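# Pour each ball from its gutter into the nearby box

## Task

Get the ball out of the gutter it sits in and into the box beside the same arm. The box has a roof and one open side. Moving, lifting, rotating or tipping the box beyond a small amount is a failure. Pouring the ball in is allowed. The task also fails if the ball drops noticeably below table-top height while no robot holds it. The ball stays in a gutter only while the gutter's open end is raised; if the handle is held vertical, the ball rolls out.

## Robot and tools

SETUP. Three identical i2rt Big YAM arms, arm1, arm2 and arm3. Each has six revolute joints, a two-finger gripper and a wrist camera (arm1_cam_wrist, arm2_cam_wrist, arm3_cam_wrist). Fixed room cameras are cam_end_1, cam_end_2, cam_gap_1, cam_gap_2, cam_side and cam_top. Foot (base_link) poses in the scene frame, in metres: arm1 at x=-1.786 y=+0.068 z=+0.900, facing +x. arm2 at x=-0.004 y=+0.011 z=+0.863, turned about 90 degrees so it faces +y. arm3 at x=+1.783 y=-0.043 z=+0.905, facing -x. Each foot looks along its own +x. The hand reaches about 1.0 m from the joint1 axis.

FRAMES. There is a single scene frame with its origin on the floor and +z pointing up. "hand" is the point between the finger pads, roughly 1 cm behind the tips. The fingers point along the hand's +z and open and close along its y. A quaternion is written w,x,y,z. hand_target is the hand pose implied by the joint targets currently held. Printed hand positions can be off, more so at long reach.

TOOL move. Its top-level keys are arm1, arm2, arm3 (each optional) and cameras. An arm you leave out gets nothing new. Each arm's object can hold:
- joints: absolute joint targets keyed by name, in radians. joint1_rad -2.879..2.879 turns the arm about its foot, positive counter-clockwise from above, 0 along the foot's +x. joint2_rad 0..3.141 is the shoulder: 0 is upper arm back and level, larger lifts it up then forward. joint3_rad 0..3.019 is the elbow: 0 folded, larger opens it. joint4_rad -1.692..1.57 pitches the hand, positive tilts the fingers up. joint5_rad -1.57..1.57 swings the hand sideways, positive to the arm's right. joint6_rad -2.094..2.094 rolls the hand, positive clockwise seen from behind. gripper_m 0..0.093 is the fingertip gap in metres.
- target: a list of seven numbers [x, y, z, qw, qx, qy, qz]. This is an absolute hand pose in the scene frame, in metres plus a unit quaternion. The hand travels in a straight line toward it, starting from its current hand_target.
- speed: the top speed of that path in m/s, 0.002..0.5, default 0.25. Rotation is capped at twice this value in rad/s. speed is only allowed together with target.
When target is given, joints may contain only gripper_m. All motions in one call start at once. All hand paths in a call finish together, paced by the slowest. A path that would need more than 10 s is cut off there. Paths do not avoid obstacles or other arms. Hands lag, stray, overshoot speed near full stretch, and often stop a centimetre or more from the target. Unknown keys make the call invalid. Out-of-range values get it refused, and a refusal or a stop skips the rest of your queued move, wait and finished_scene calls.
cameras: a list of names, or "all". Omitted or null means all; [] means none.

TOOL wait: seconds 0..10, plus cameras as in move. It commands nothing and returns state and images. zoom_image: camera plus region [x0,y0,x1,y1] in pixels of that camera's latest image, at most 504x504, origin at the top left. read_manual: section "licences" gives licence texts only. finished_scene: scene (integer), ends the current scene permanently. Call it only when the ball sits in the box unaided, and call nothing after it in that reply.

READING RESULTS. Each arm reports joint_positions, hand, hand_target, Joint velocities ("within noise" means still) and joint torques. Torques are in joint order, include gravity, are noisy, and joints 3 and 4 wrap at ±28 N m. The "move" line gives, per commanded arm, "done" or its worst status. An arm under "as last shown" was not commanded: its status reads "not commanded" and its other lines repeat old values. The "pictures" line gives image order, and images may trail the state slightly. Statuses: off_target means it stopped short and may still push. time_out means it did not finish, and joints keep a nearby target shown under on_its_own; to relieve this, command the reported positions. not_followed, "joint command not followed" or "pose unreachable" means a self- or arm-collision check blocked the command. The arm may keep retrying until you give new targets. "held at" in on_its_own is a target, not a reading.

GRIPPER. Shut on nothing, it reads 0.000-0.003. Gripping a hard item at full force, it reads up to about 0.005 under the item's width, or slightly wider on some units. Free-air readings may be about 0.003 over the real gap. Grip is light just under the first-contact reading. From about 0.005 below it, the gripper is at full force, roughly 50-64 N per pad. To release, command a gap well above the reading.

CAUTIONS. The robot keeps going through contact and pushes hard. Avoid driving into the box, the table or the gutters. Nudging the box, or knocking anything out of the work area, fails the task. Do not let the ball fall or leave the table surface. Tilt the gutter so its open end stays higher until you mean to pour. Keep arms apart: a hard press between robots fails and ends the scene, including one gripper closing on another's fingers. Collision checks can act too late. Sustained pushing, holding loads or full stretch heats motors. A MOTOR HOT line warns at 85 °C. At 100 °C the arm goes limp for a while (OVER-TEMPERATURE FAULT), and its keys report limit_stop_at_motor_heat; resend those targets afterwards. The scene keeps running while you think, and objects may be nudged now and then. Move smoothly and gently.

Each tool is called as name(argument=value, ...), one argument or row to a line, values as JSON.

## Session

move(
)

Scene clock: 0.00 s.
Joint torques (N m): no reading
Heat: arm1: hottest joint3_rad 33 °C; arm2: hottest joint1_rad 31 °C; arm3: hottest joint3_rad 31 °C.
Joint velocities: within noise
arm1.joint_positions: joint1_rad=+0.149 joint2_rad=+0.353 joint3_rad=+1.670 joint4_rad=-1.582 joint5_rad=+0.201 joint6_rad=+0.672 gripper_m=+0.09396
arm1.joint_status: not commanded
arm1.hand: x=-1.7687 y=+0.0405 z=+1.5317 quat_wxyz=(-0.595, -0.273, -0.739, -0.156) (m; scene frame)
arm1.hand_target: x=-1.7743 y=+0.0399 z=+1.5353 quat_wxyz=(-0.601, -0.273, -0.734, -0.160) (m; scene frame)
arm1.hand_status: not commanded
arm2.joint_positions: joint1_rad=-0.649 joint2_rad=+0.499 joint3_rad=+1.418 joint4_rad=-1.591 joint5_rad=+0.015 joint6_rad=-0.130 gripper_m=+0.09396
arm2.joint_status: not commanded
arm2.hand: x=+0.0774 y=+0.1295 z=+1.3848 quat_wxyz=(-0.406, +0.463, -0.771, -0.165) (m; scene frame)
arm2.hand_target: x=+0.0762 y=+0.1280 z=+1.3947 quat_wxyz=(-0.416, +0.460, -0.766, -0.169) (m; scene frame)
arm2.hand_status: not commanded
arm3.joint_positions: joint1_rad=+0.012 joint2_rad=+0.395 joint3_rad=+1.635 joint4_rad=-1.610 joint5_rad=-0.157 joint6_rad=+0.302 gripper_m=+0.09396
arm3.joint_status: not commanded
arm3.hand: x=+1.7346 y=-0.0753 z=+1.5165 quat_wxyz=(-0.158, -0.821, +0.060, +0.545) (m; scene frame)
arm3.hand_target: x=+1.7377 y=-0.0752 z=+1.5220 quat_wxyz=(-0.159, -0.816, +0.059, +0.552) (m; scene frame)
arm3.hand_status: not commanded
pictures: arm1_cam_wrist, arm2_cam_wrist, arm3_cam_wrist, cam_end_1, cam_end_2, cam_gap_1, cam_gap_2, cam_side, cam_top
camera_calibration:
arm1_cam_wrist: T_world_to_cam=[[-0.218995, -0.801078, -0.55706, 0.498847], [-0.682173, 0.533899, -0.499592, -0.458606], [0.697626, 0.270603, -0.663395, 2.36553], [0, 0, 0, 1]] pos_world=[-1.85386, 0.0043469, 1.61805]
arm2_cam_wrist: T_world_to_cam=[[0.851382, -0.508253, 0.12972, -0.180872], [-0.461766, -0.843522, -0.274304, 0.527933], [0.248838, 0.173637, -0.952854, 1.40757], [0, 0, 0, 1]] pos_world=[0.0475162, 0.108989, 1.50948]
arm3_cam_wrist: T_world_to_cam=[[-0.0599742, 0.945838, -0.31905, 0.657686], [0.848529, -0.120035, -0.515354, -0.695089], [-0.525739, -0.301631, -0.795372, 2.22075], [0, 0, 0, 1]] pos_world=[1.79679, -0.0356511, 1.61794]

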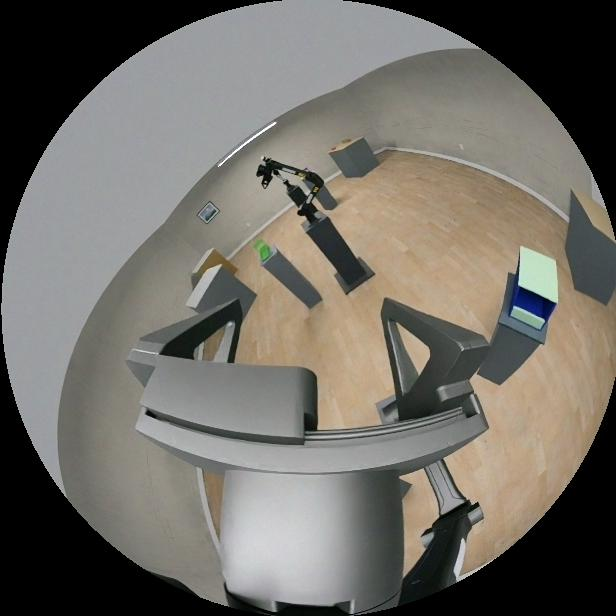

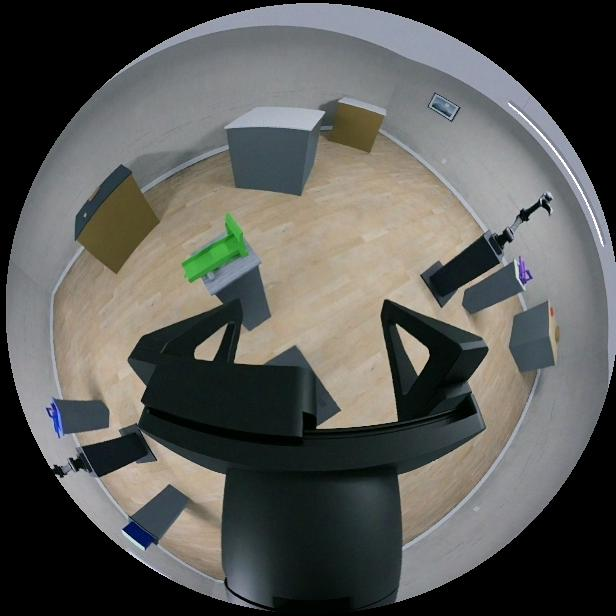

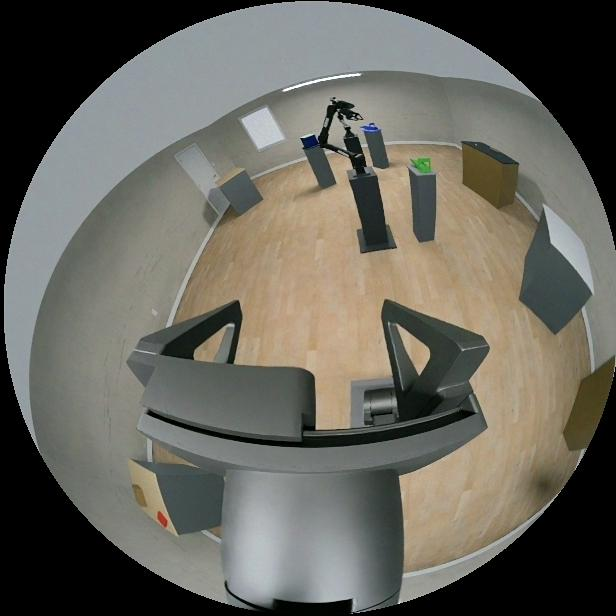

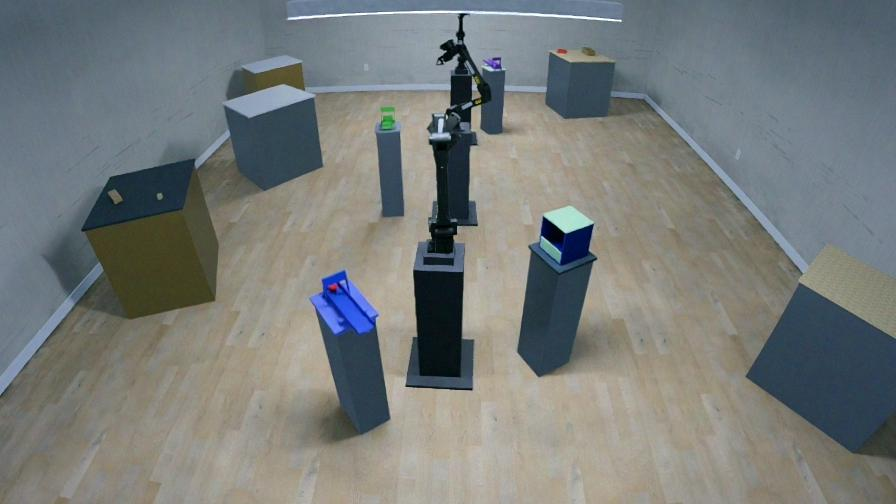

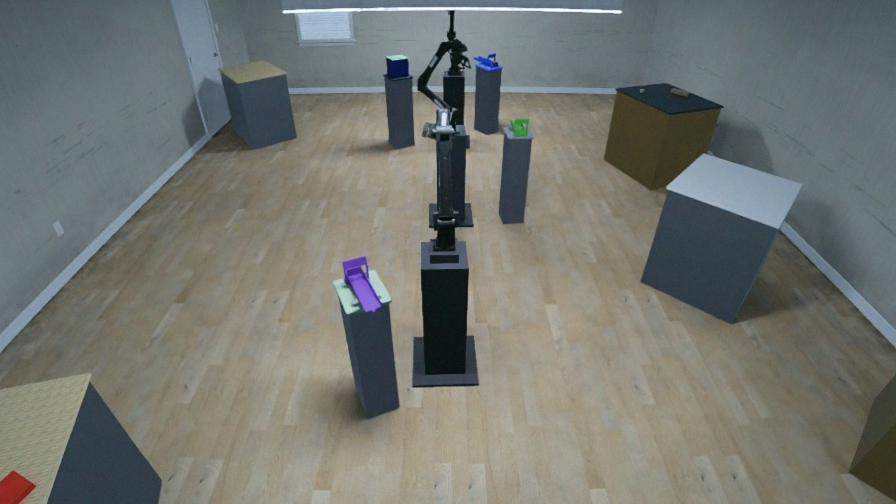

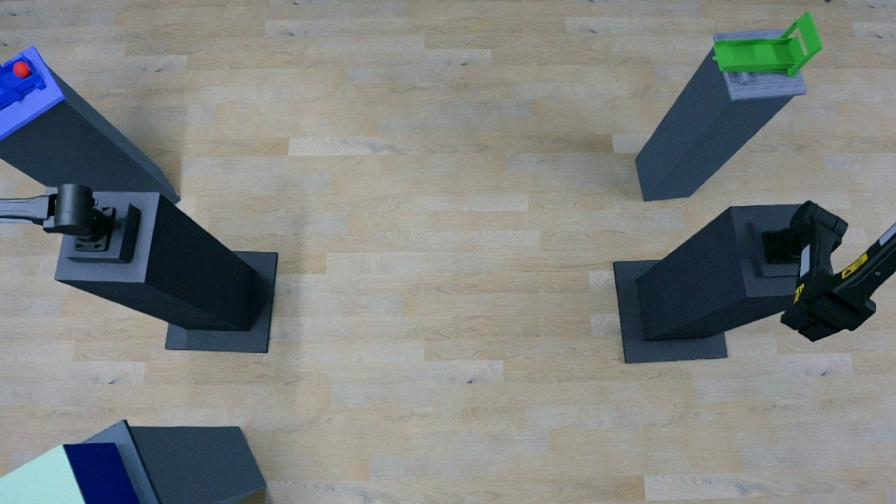

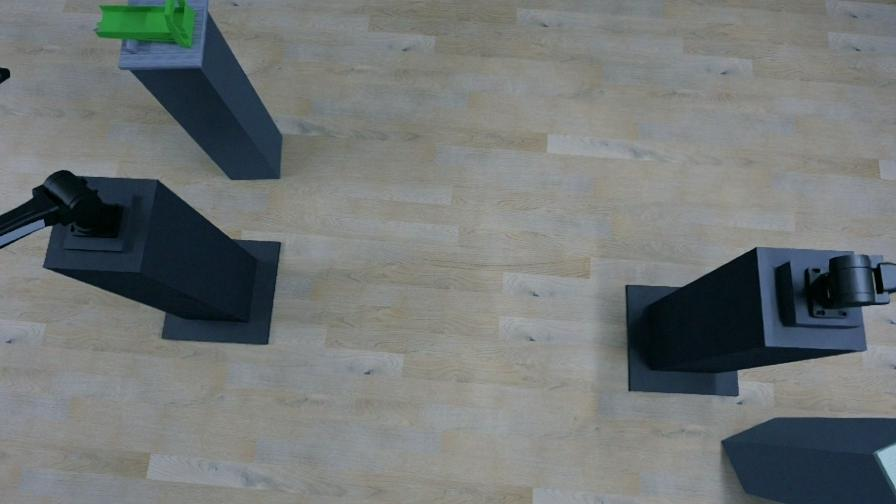

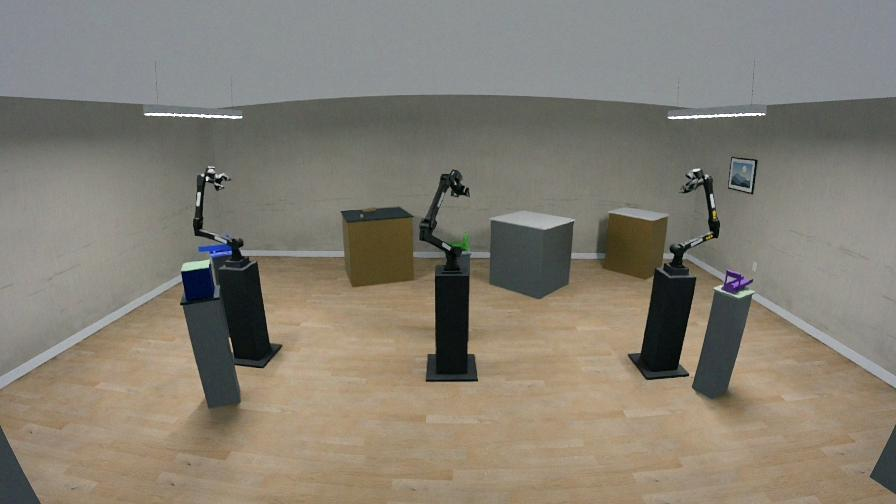

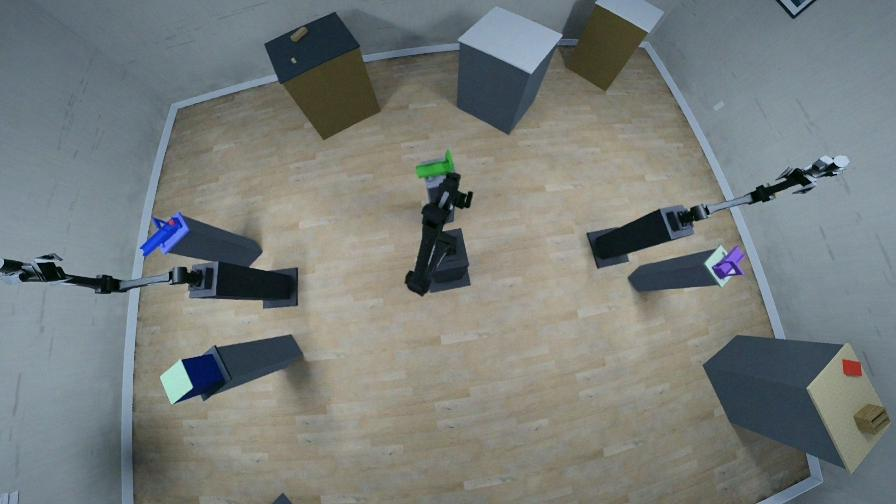

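zoom_image(
  camera="cam_end_1",
  region=[300, 260, 390, 350],
)

zoom_image(
  camera="cam_end_1",
  region=[520, 190, 610, 290],
)

zoom_image(
  camera="cam_side",
  region=[160, 220, 260, 320],
)

zoom_image(
  camera="cam_top",
  region=[120, 190, 240, 420],
)

Scaled by 5.600 from the camera's 896x504 image, which has a finer 1280x720 frame.

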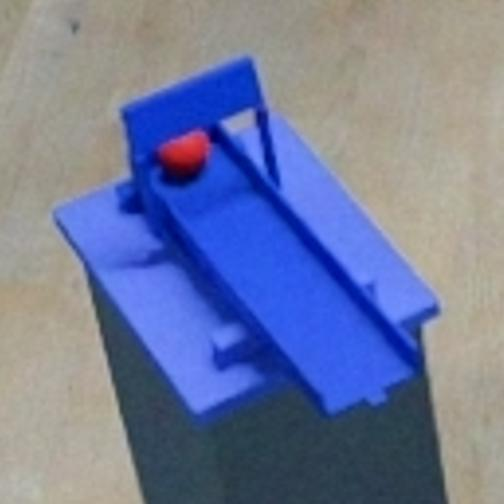

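Scaled by 5.040 from the camera's 896x504 image, which has a finer 1280x720 frame.

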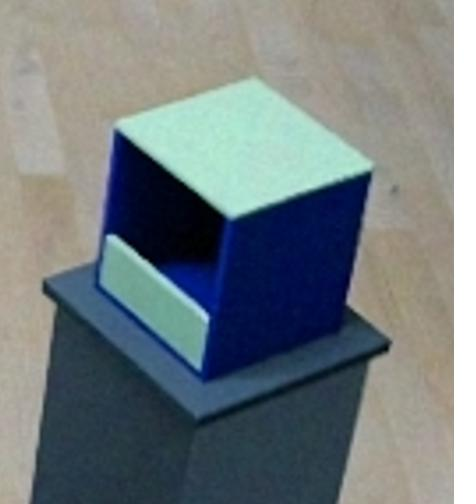

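Scaled by 5.040 from the camera's 896x504 image, which has a finer 1280x720 frame.

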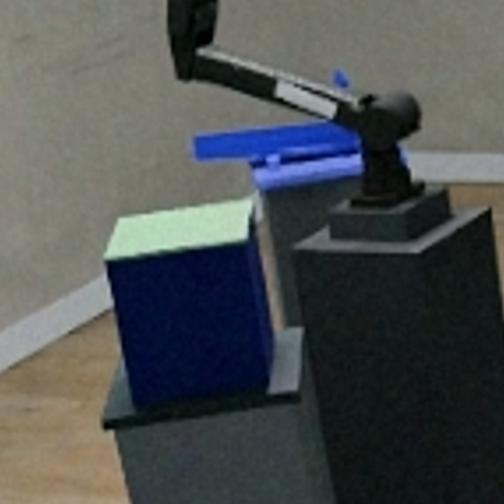

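Scaled by 2.191 from the camera's 896x504 image, which has a finer 1280x720 frame.

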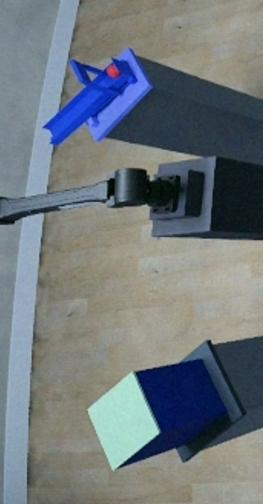

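move(
  arm1={"joints": {"joint1_rad": 1.2, "joint5_rad": 0.0, "joint6_rad": 0.0}},
  cameras=[],
)

move(
  arm1={"joints": {"joint1_rad": 2.15}},
  cameras=["arm1_cam_wrist"],
)

Scene clock: 43.83 s.
Joint torques (N m): arm1=[0.91 9.58 4.79 1.62 -0.09 -0.07] | arm2=[-1.55 2.9 9.51 1.32 0.07 -0.05] | arm3=[1.9 6.42 6.01 1.99 -0.03 -0.04]
Heat: arm1: hottest joint3_rad 33 °C; arm2: hottest joint1_rad 31 °C; arm3: hottest joint3_rad 32 °C.
move: arm1 done
Joint velocities: within noise
arm1.joint_positions: joint1_rad=+1.193 joint2_rad=+0.353 joint3_rad=+1.670 joint4_rad=-1.582 joint5_rad=+0.003 joint6_rad=+0.012 gripper_m=+0.09398
arm1.joint_status: all done
arm1.hand: x=-1.7832 y=+0.0957 z=+1.5302 quat_wxyz=(-0.510, +0.434, -0.666, -0.329) (m; scene frame)
arm1.hand_target: x=-1.7861 y=+0.0909 z=+1.5339 quat_wxyz=(-0.516, +0.438, -0.657, -0.333) (m; scene frame)
arm1.hand_status: not commanded
arm2, arm3: as last shown
pictures: none
No camera images: "cameras" was empty.

Scene clock: 45.30 s.
Joint torques (N m): arm1=[0.91 9.41 4.92 1.63 -0.07 -0.06] | arm2=[-1.61 2.9 9.52 1.29 0.08 -0.05] | arm3=[2.02 6.83 6.02 2.14 -0.09 -0.06]
Heat: arm1: hottest joint3_rad 33 °C; arm2: hottest joint1_rad 31 °C; arm3: hottest joint3_rad 32 °C.
move: arm1 done
Joint velocities: within noise
arm1.joint_positions: joint1_rad=+2.143 joint2_rad=+0.353 joint3_rad=+1.670 joint4_rad=-1.582 joint5_rad=+0.002 joint6_rad=+0.011 gripper_m=+0.09399
arm1.joint_status: all done
arm1.hand: x=-1.8063 y=+0.0951 z=+1.5299 quat_wxyz=(-0.298, +0.692, -0.397, -0.524) (m; scene frame)
arm1.hand_target: x=-1.8040 y=+0.0901 z=+1.5336 quat_wxyz=(-0.302, +0.691, -0.388, -0.530) (m; scene frame)
arm1.hand_status: not commanded
arm2, arm3: as last shown
pictures: arm1_cam_wrist
camera_calibration:
arm1_cam_wrist: T_world_to_cam=[[0.862792, 0.505547, -0.0033634, 1.51607], [0.395843, -0.679673, -0.617538, 1.72879], [-0.314481, 0.531475, -0.786534, 0.711142], [0, 0, 0, 1]] pos_world=[-1.76874, 0.0306099, 1.63203]

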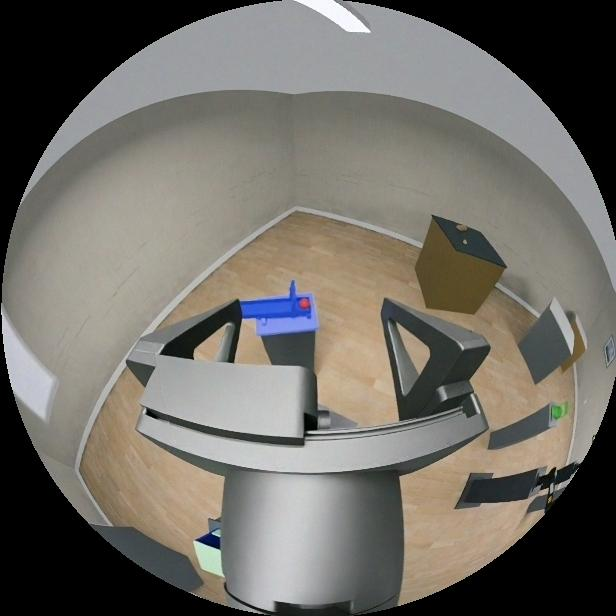

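zoom_image(
  camera="arm1_cam_wrist",
  region=[220, 260, 340, 380],
)

Scaled by 4.200 from the camera's 616x616 image, which has a finer 880x880 frame.

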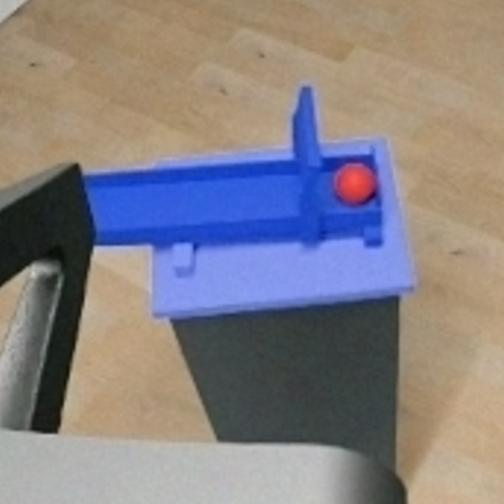

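move(
  arm1={"target": [-1.95, 0.30, 1.26, 0.1678, -0.8304, 0.4050, 0.3440], "speed": 0.15},
  cameras=["arm1_cam_wrist", "cam_end_1"],
)

zoom_image(
  camera="arm1_cam_wrist",
  region=[170, 160, 350, 320],
)

Scene clock: 58.23 s.
Joint torques (N m): arm1=[1.32 -0.32 9.51 1.85 -0.17 -0.06] | arm2=[-1.61 2.9 9.52 1.31 0.07 -0.05] | arm3=[2.14 6.89 6.08 2.04 -0.06 -0.04]
Heat: arm1: hottest joint3_rad 33 °C; arm2: hottest joint1_rad 31 °C; arm3: hottest joint3_rad 32 °C.
move: arm1 done
Joint velocities: within noise
arm1.joint_positions: joint1_rad=+2.154 joint2_rad=+0.598 joint3_rad=+0.974 joint4_rad=-1.162 joint5_rad=-0.073 joint6_rad=-0.056 gripper_m=+0.09399
arm1.joint_status: not commanded
arm1.hand: x=-1.9456 y=+0.3015 z=+1.2615 quat_wxyz=(-0.167, +0.827, -0.417, -0.338) (m; scene frame)
arm1.hand_target: x=-1.9500 y=+0.2999 z=+1.2599 quat_wxyz=(-0.168, +0.830, -0.405, -0.344) (m; scene frame)
arm1.hand_status: done (0.005 m and 1.6 deg from the pose sent, 0.368 m and 30.1 deg at the start)
arm2, arm3: as last shown
pictures: arm1_cam_wrist, cam_end_1
camera_calibration:
arm1_cam_wrist: T_world_to_cam=[[0.803557, 0.595193, -0.00645755, 1.39261], [0.588184, -0.795665, -0.144764, 1.57131], [-0.0913009, 0.112528, -0.989445, 1.16305], [0, 0, 0, 1]] pos_world=[-1.93707, 0.29049, 1.38724]

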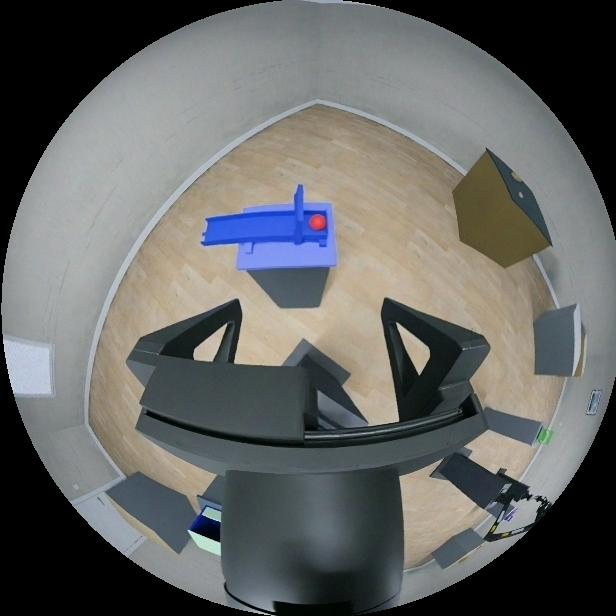

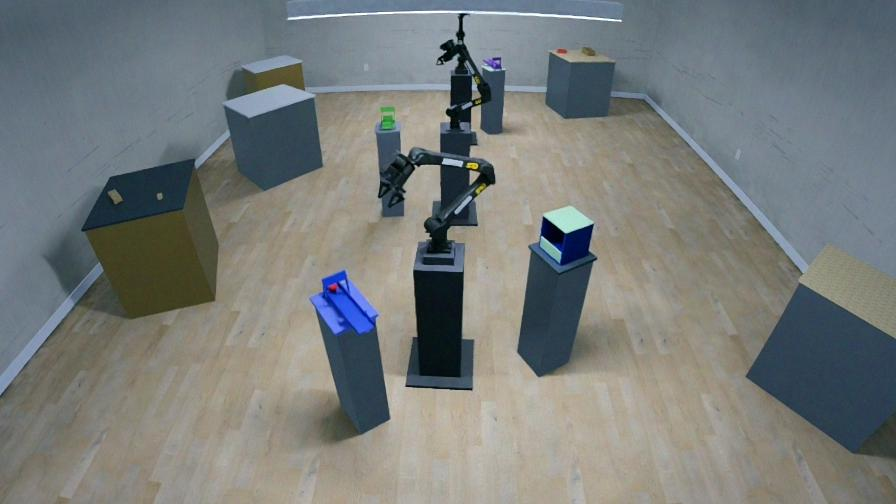

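Scaled by 2.800 from the camera's 616x616 image, which has a finer 880x880 frame.

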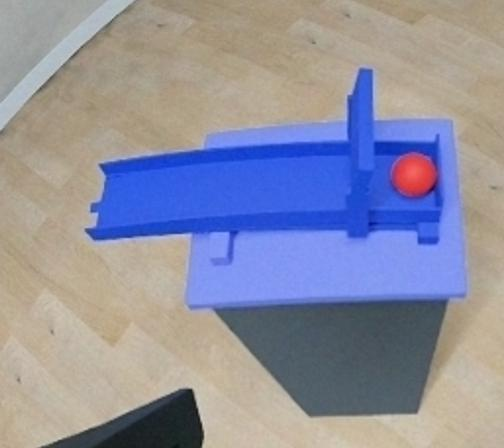

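move(
  arm1={"target": [-2.112, 0.528, 1.140, -0.0627, -0.8966, 0.4373, 0.0306], "speed": 0.12},
  cameras=["arm1_cam_wrist", "cam_end_1"],
)

zoom_image(
  camera="arm1_cam_wrist",
  region=[170, 130, 400, 340],
)

zoom_image(
  camera="cam_end_1",
  region=[290, 180, 410, 350],
)

Scene clock: 77.77 s.
Joint torques (N m): arm1=[1.26 -16.62 14.41 -0.53 -0.23 -0.08] | arm2=[-1.55 2.9 9.51 1.32 0.08 -0.05] | arm3=[2.49 7.06 6.16 1.99 0 -0.05]
Heat: arm1: hottest joint3_rad 34 °C; arm2: hottest joint1_rad 31 °C; arm3: hottest joint3_rad 32 °C.
move: arm1 off_target
Joint velocities: within noise
arm1.joint_positions: joint1_rad=+2.163 joint2_rad=+1.792 joint3_rad=+1.775 joint4_rad=-1.586 joint5_rad=-0.142 joint6_rad=-0.083 gripper_m=+0.09399
arm1.joint_status: not commanded
arm1.hand: x=-2.0972 y=+0.5202 z=+1.1251 quat_wxyz=(+0.070, +0.890, -0.450, -0.015) (m; scene frame)
arm1.hand_target: x=-2.1115 y=+0.5270 z=+1.1399 quat_wxyz=(+0.063, +0.897, -0.437, -0.031) (m; scene frame)
arm1.hand_status: off_target (0.022 m and 2.5 deg from the pose sent, 0.306 m and 45.1 deg at the start)
arm2, arm3: as last shown
pictures: arm1_cam_wrist, cam_end_1
camera_calibration:
arm1_cam_wrist: T_world_to_cam=[[0.799044, 0.585349, -0.13746, 1.52647], [0.533795, -0.58536, 0.610259, 0.741829], [0.276751, -0.560999, -0.780185, 1.87639], [0, 0, 0, 1]] pos_world=[-2.13499, 0.593376, 1.22105]

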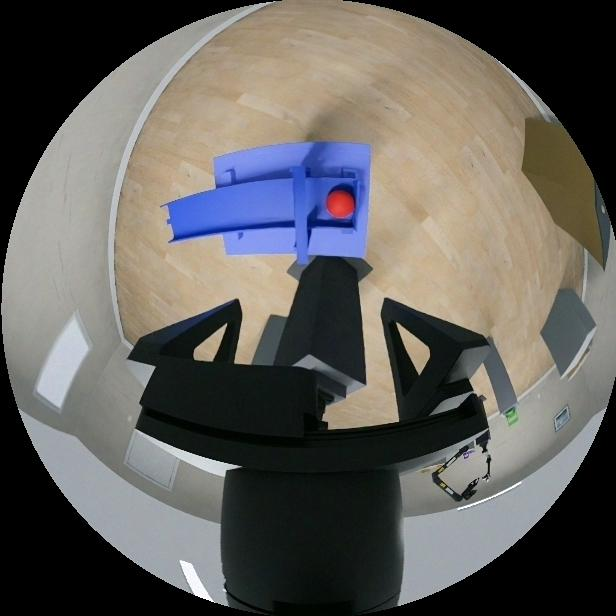

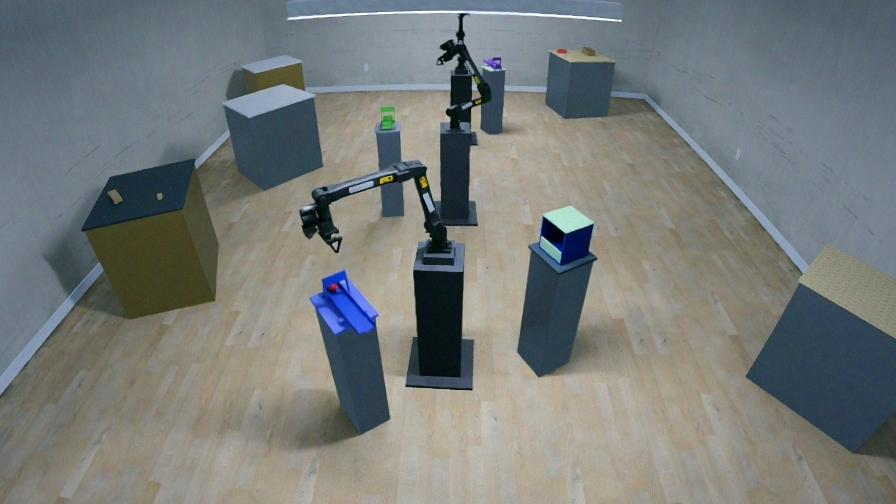

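Scaled by 2.191 from the camera's 616x616 image, which has a finer 880x880 frame.

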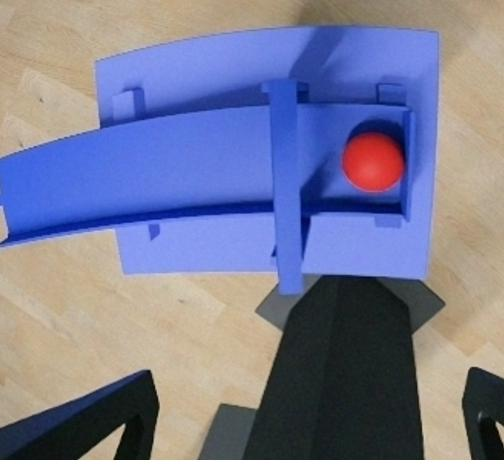

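Scaled by 2.965 from the camera's 896x504 image, which has a finer 1280x720 frame.

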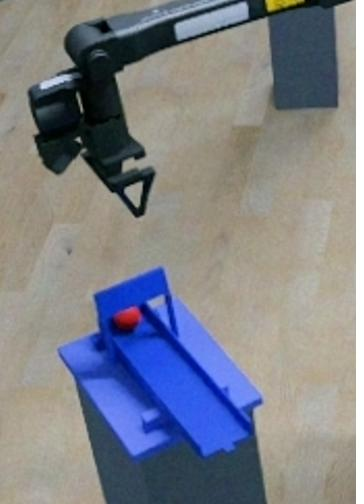

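move(
  arm1={"target": [-2.136, 0.528, 1.040, -0.0818, -0.8904, 0.4459, 0.0410], "speed": 0.06},
  cameras=["arm1_cam_wrist", "cam_end_1"],
)

zoom_image(
  camera="arm1_cam_wrist",
  region=[170, 160, 400, 370],
)

zoom_image(
  camera="cam_end_1",
  region=[290, 200, 410, 350],
)

Scene clock: 97.60 s.
Joint torques (N m): arm1=[1.14 -16.44 8.54 0.49 -0.25 0.11] | arm2=[-1.61 2.9 9.52 1.29 0.07 -0.05] | arm3=[2.2 6.89 6.05 1.89 -0.01 -0.04]
Heat: arm1: hottest joint3_rad 35 °C; arm2: hottest joint1_rad 31 °C; arm3: hottest joint3_rad 32 °C.
move: arm1 off_target
Joint velocities: within noise
arm1.joint_positions: joint1_rad=+2.186 joint2_rad=+1.850 joint3_rad=+1.680 joint4_rad=-1.370 joint5_rad=-0.185 joint6_rad=-0.062 gripper_m=+0.09399
arm1.joint_status: not commanded
arm1.hand: x=-2.1298 y=+0.5336 z=+1.0586 quat_wxyz=(+0.073, +0.891, -0.446, -0.052) (m; scene frame)
arm1.hand_target: x=-2.1356 y=+0.5277 z=+1.0402 quat_wxyz=(+0.082, +0.890, -0.446, -0.041) (m; scene frame)
arm1.hand_status: off_target (0.020 m and 1.6 deg from the pose sent, 0.094 m and 3.3 deg at the start)
arm2, arm3: as last shown
pictures: arm1_cam_wrist, cam_end_1
camera_calibration:
arm1_cam_wrist: T_world_to_cam=[[0.786701, 0.591807, -0.175687, 1.54622], [0.575448, -0.599958, 0.555796, 0.961707], [0.223519, -0.538344, -0.812542, 1.74987], [0, 0, 0, 1]] pos_world=[-2.16095, 0.603954, 1.15898]

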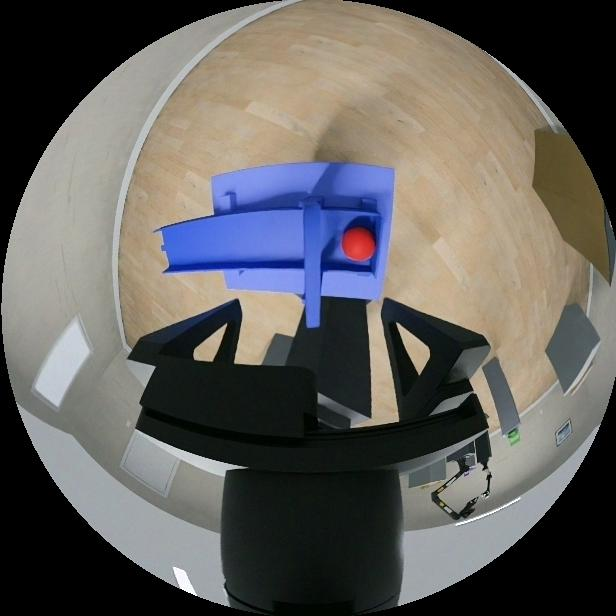

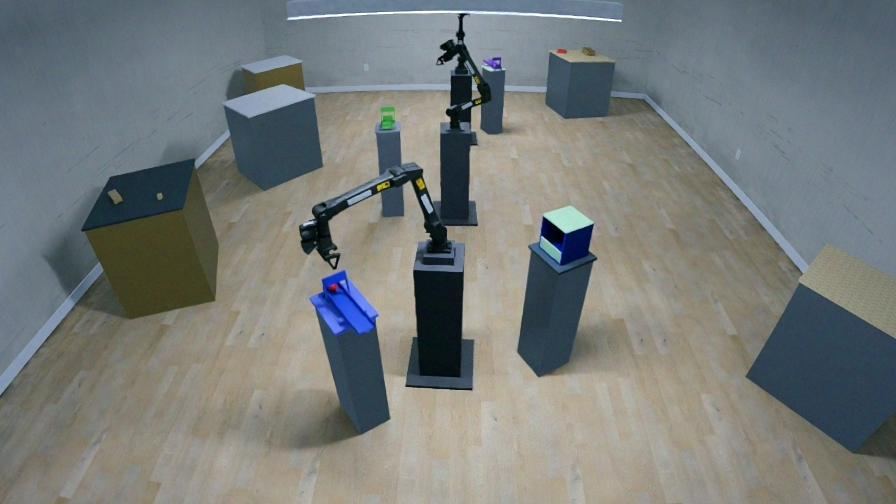

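Scaled by 2.191 from the camera's 616x616 image, which has a finer 880x880 frame.

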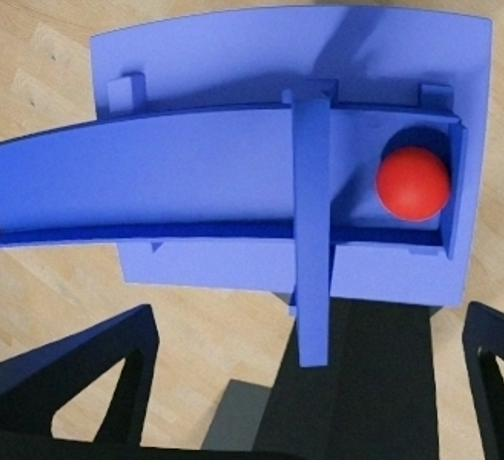

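Scaled by 3.360 from the camera's 896x504 image, which has a finer 1280x720 frame.

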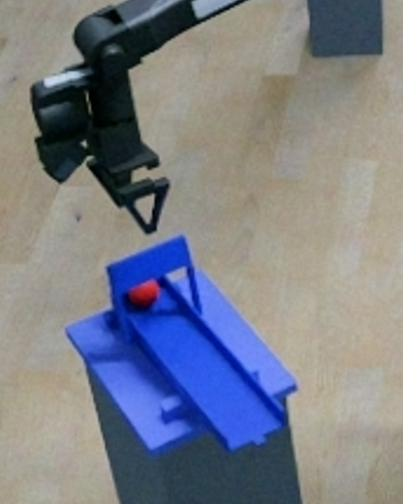

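zoom_image(
  camera="arm1_cam_wrist",
  region=[280, 180, 360, 260],
)

zoom_image(
  camera="arm1_cam_wrist",
  region=[280, 260, 360, 340],
)

Scaled by 6.300 from the camera's 616x616 image, which has a finer 880x880 frame.

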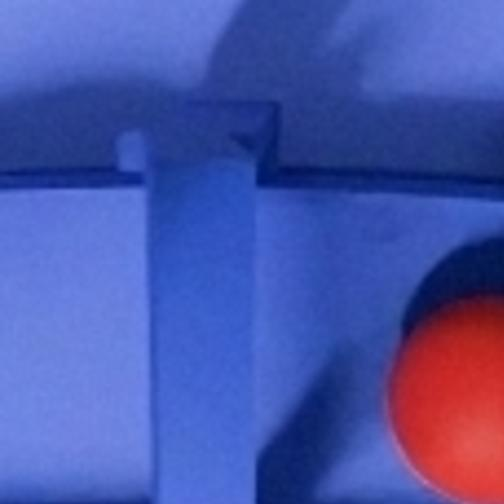

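Scaled by 6.300 from the camera's 616x616 image, which has a finer 880x880 frame.

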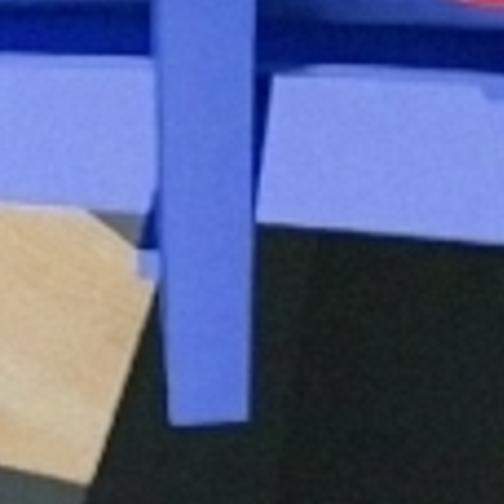

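move(
  arm1={"target": [-2.139, 0.5195, 1.000, -0.0818, -0.8904, 0.4459, 0.0410], "speed": 0.05},
  cameras=["arm1_cam_wrist", "cam_end_1"],
)

zoom_image(
  camera="arm1_cam_wrist",
  region=[200, 180, 420, 400],
)

zoom_image(
  camera="cam_end_1",
  region=[290, 200, 410, 350],
)

Scene clock: 129.47 s.
Joint torques (N m): arm1=[1.08 -16.44 8.4 0.49 -0.25 0.12] | arm2=[-1.61 2.9 9.52 1.31 0.08 -0.05] | arm3=[1.73 6.48 6.04 1.92 -0.02 -0.01]
Heat: arm1: hottest joint3_rad 35 °C; arm2: hottest joint1_rad 31 °C; arm3: hottest joint3_rad 32 °C.
move: arm1 off_target
Joint velocities: within noise
arm1.joint_positions: joint1_rad=+2.200 joint2_rad=+1.863 joint3_rad=+1.593 joint4_rad=-1.266 joint5_rad=-0.185 joint6_rad=-0.049 gripper_m=+0.09399
arm1.joint_status: not commanded
arm1.hand: x=-2.1340 y=+0.5261 z=+1.0189 quat_wxyz=(+0.073, +0.891, -0.445, -0.053) (m; scene frame)
arm1.hand_target: x=-2.1385 y=+0.5193 z=+1.0004 quat_wxyz=(+0.082, +0.890, -0.446, -0.041) (m; scene frame)
arm1.hand_status: off_target (0.021 m and 1.7 deg from the pose sent, 0.061 m and 1.6 deg at the start)
arm2, arm3: as last shown
pictures: arm1_cam_wrist, cam_end_1
camera_calibration:
arm1_cam_wrist: T_world_to_cam=[[0.786174, 0.592396, -0.176064, 1.54585], [0.576323, -0.599912, 0.554939, 0.9844], [0.22312, -0.537748, -0.813046, 1.71392], [0, 0, 0, 1]] pos_world=[-2.16505, 0.596453, 1.11938]

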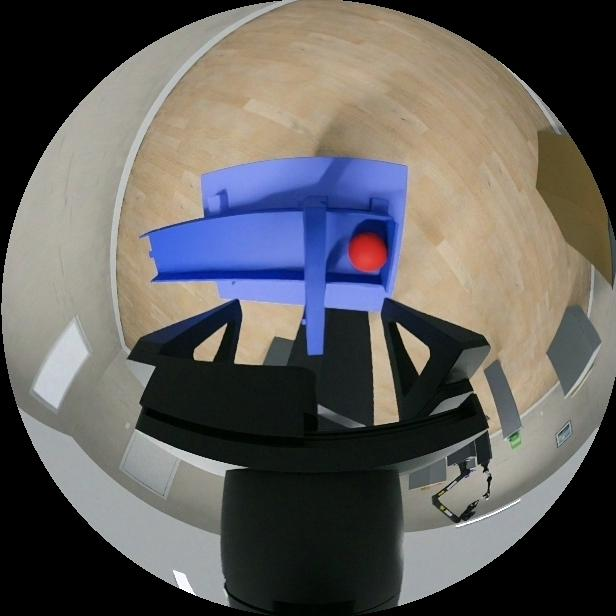

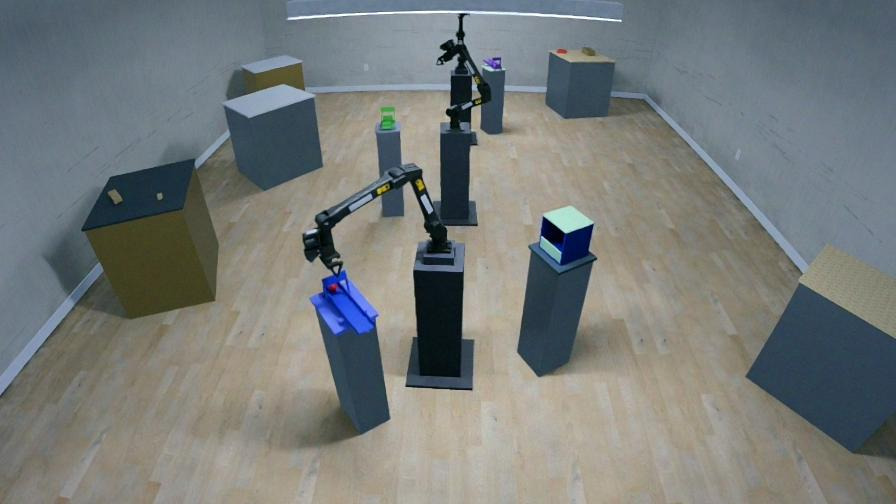

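Scaled by 2.291 from the camera's 616x616 image, which has a finer 880x880 frame.

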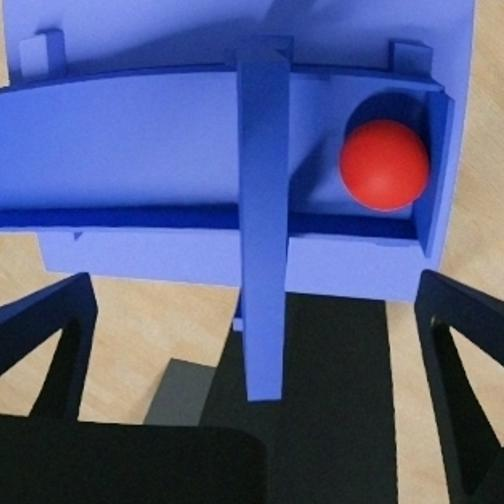

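Scaled by 3.360 from the camera's 896x504 image, which has a finer 1280x720 frame.

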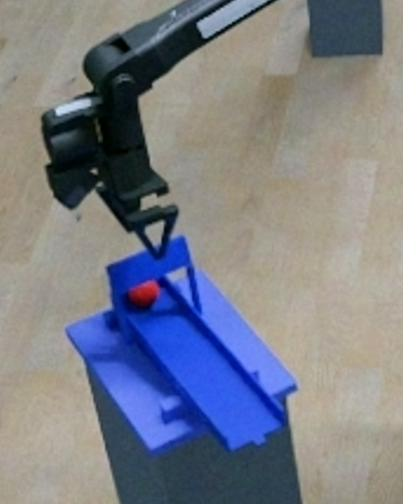

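move(
  arm1={"target": [-2.1430, 0.5150, 0.9695, -0.0818, -0.8904, 0.4459, 0.0410], "speed": 0.05},
  cameras=["arm1_cam_wrist", "cam_end_1"],
)

zoom_image(
  camera="arm1_cam_wrist",
  region=[200, 180, 420, 400],
)

zoom_image(
  camera="cam_end_1",
  region=[300, 220, 390, 350],
)

Scene clock: 136.07 s.
Joint torques (N m): arm1=[1.08 -16.67 8.25 0.49 -0.24 0.14] | arm2=[-1.55 2.84 9.51 1.31 0.08 -0.05] | arm3=[2.67 6.65 6 1.92 0 -0.02]
Heat: arm1: hottest joint3_rad 35 °C; arm2: hottest joint1_rad 31 °C; arm3: hottest joint3_rad 32 °C.
move: arm1 off_target
Joint velocities: within noise
arm1.joint_positions: joint1_rad=+2.211 joint2_rad=+1.888 joint3_rad=+1.545 joint4_rad=-1.192 joint5_rad=-0.185 joint6_rad=-0.038 gripper_m=+0.09399
arm1.joint_status: not commanded
arm1.hand: x=-2.1386 y=+0.5224 z=+0.9880 quat_wxyz=(+0.073, +0.891, -0.445, -0.052) (m; scene frame)
arm1.hand_target: x=-2.1426 y=+0.5146 z=+0.9698 quat_wxyz=(+0.082, +0.890, -0.446, -0.041) (m; scene frame)
arm1.hand_status: off_target (0.020 m and 1.6 deg from the pose sent, 0.051 m and 1.7 deg at the start)
arm2, arm3: as last shown
pictures: arm1_cam_wrist, cam_end_1
camera_calibration:
arm1_cam_wrist: T_world_to_cam=[[0.786094, 0.592391, -0.176435, 1.54644], [0.576351, -0.599359, 0.555507, 1.00132], [0.223329, -0.538369, -0.812578, 1.68806], [0, 0, 0, 1]] pos_world=[-2.16975, 0.592853, 1.08828]

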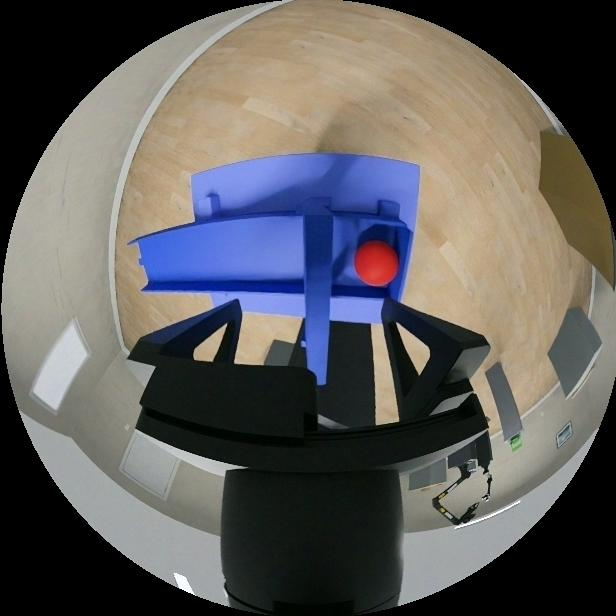

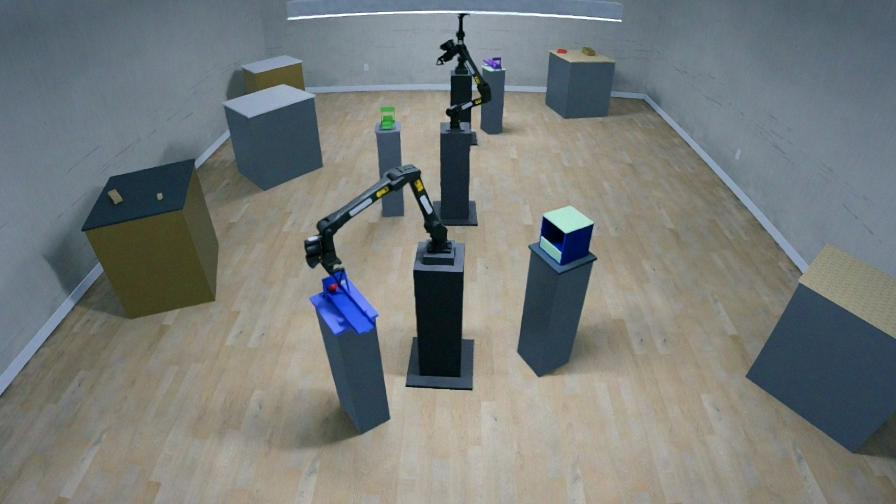

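Scaled by 2.291 from the camera's 616x616 image, which has a finer 880x880 frame.

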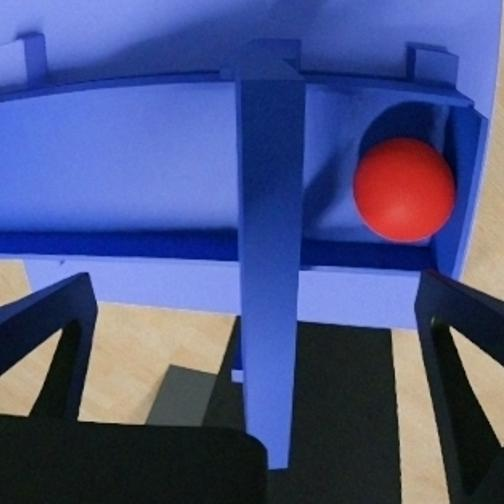

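Scaled by 3.877 from the camera's 896x504 image, which has a finer 1280x720 frame.

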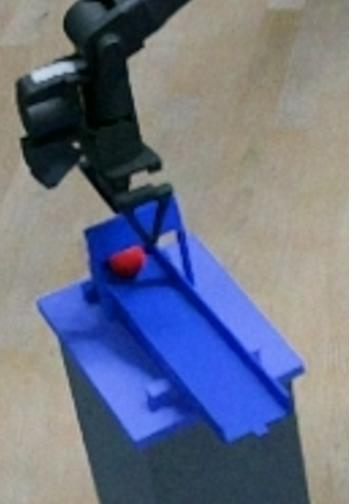

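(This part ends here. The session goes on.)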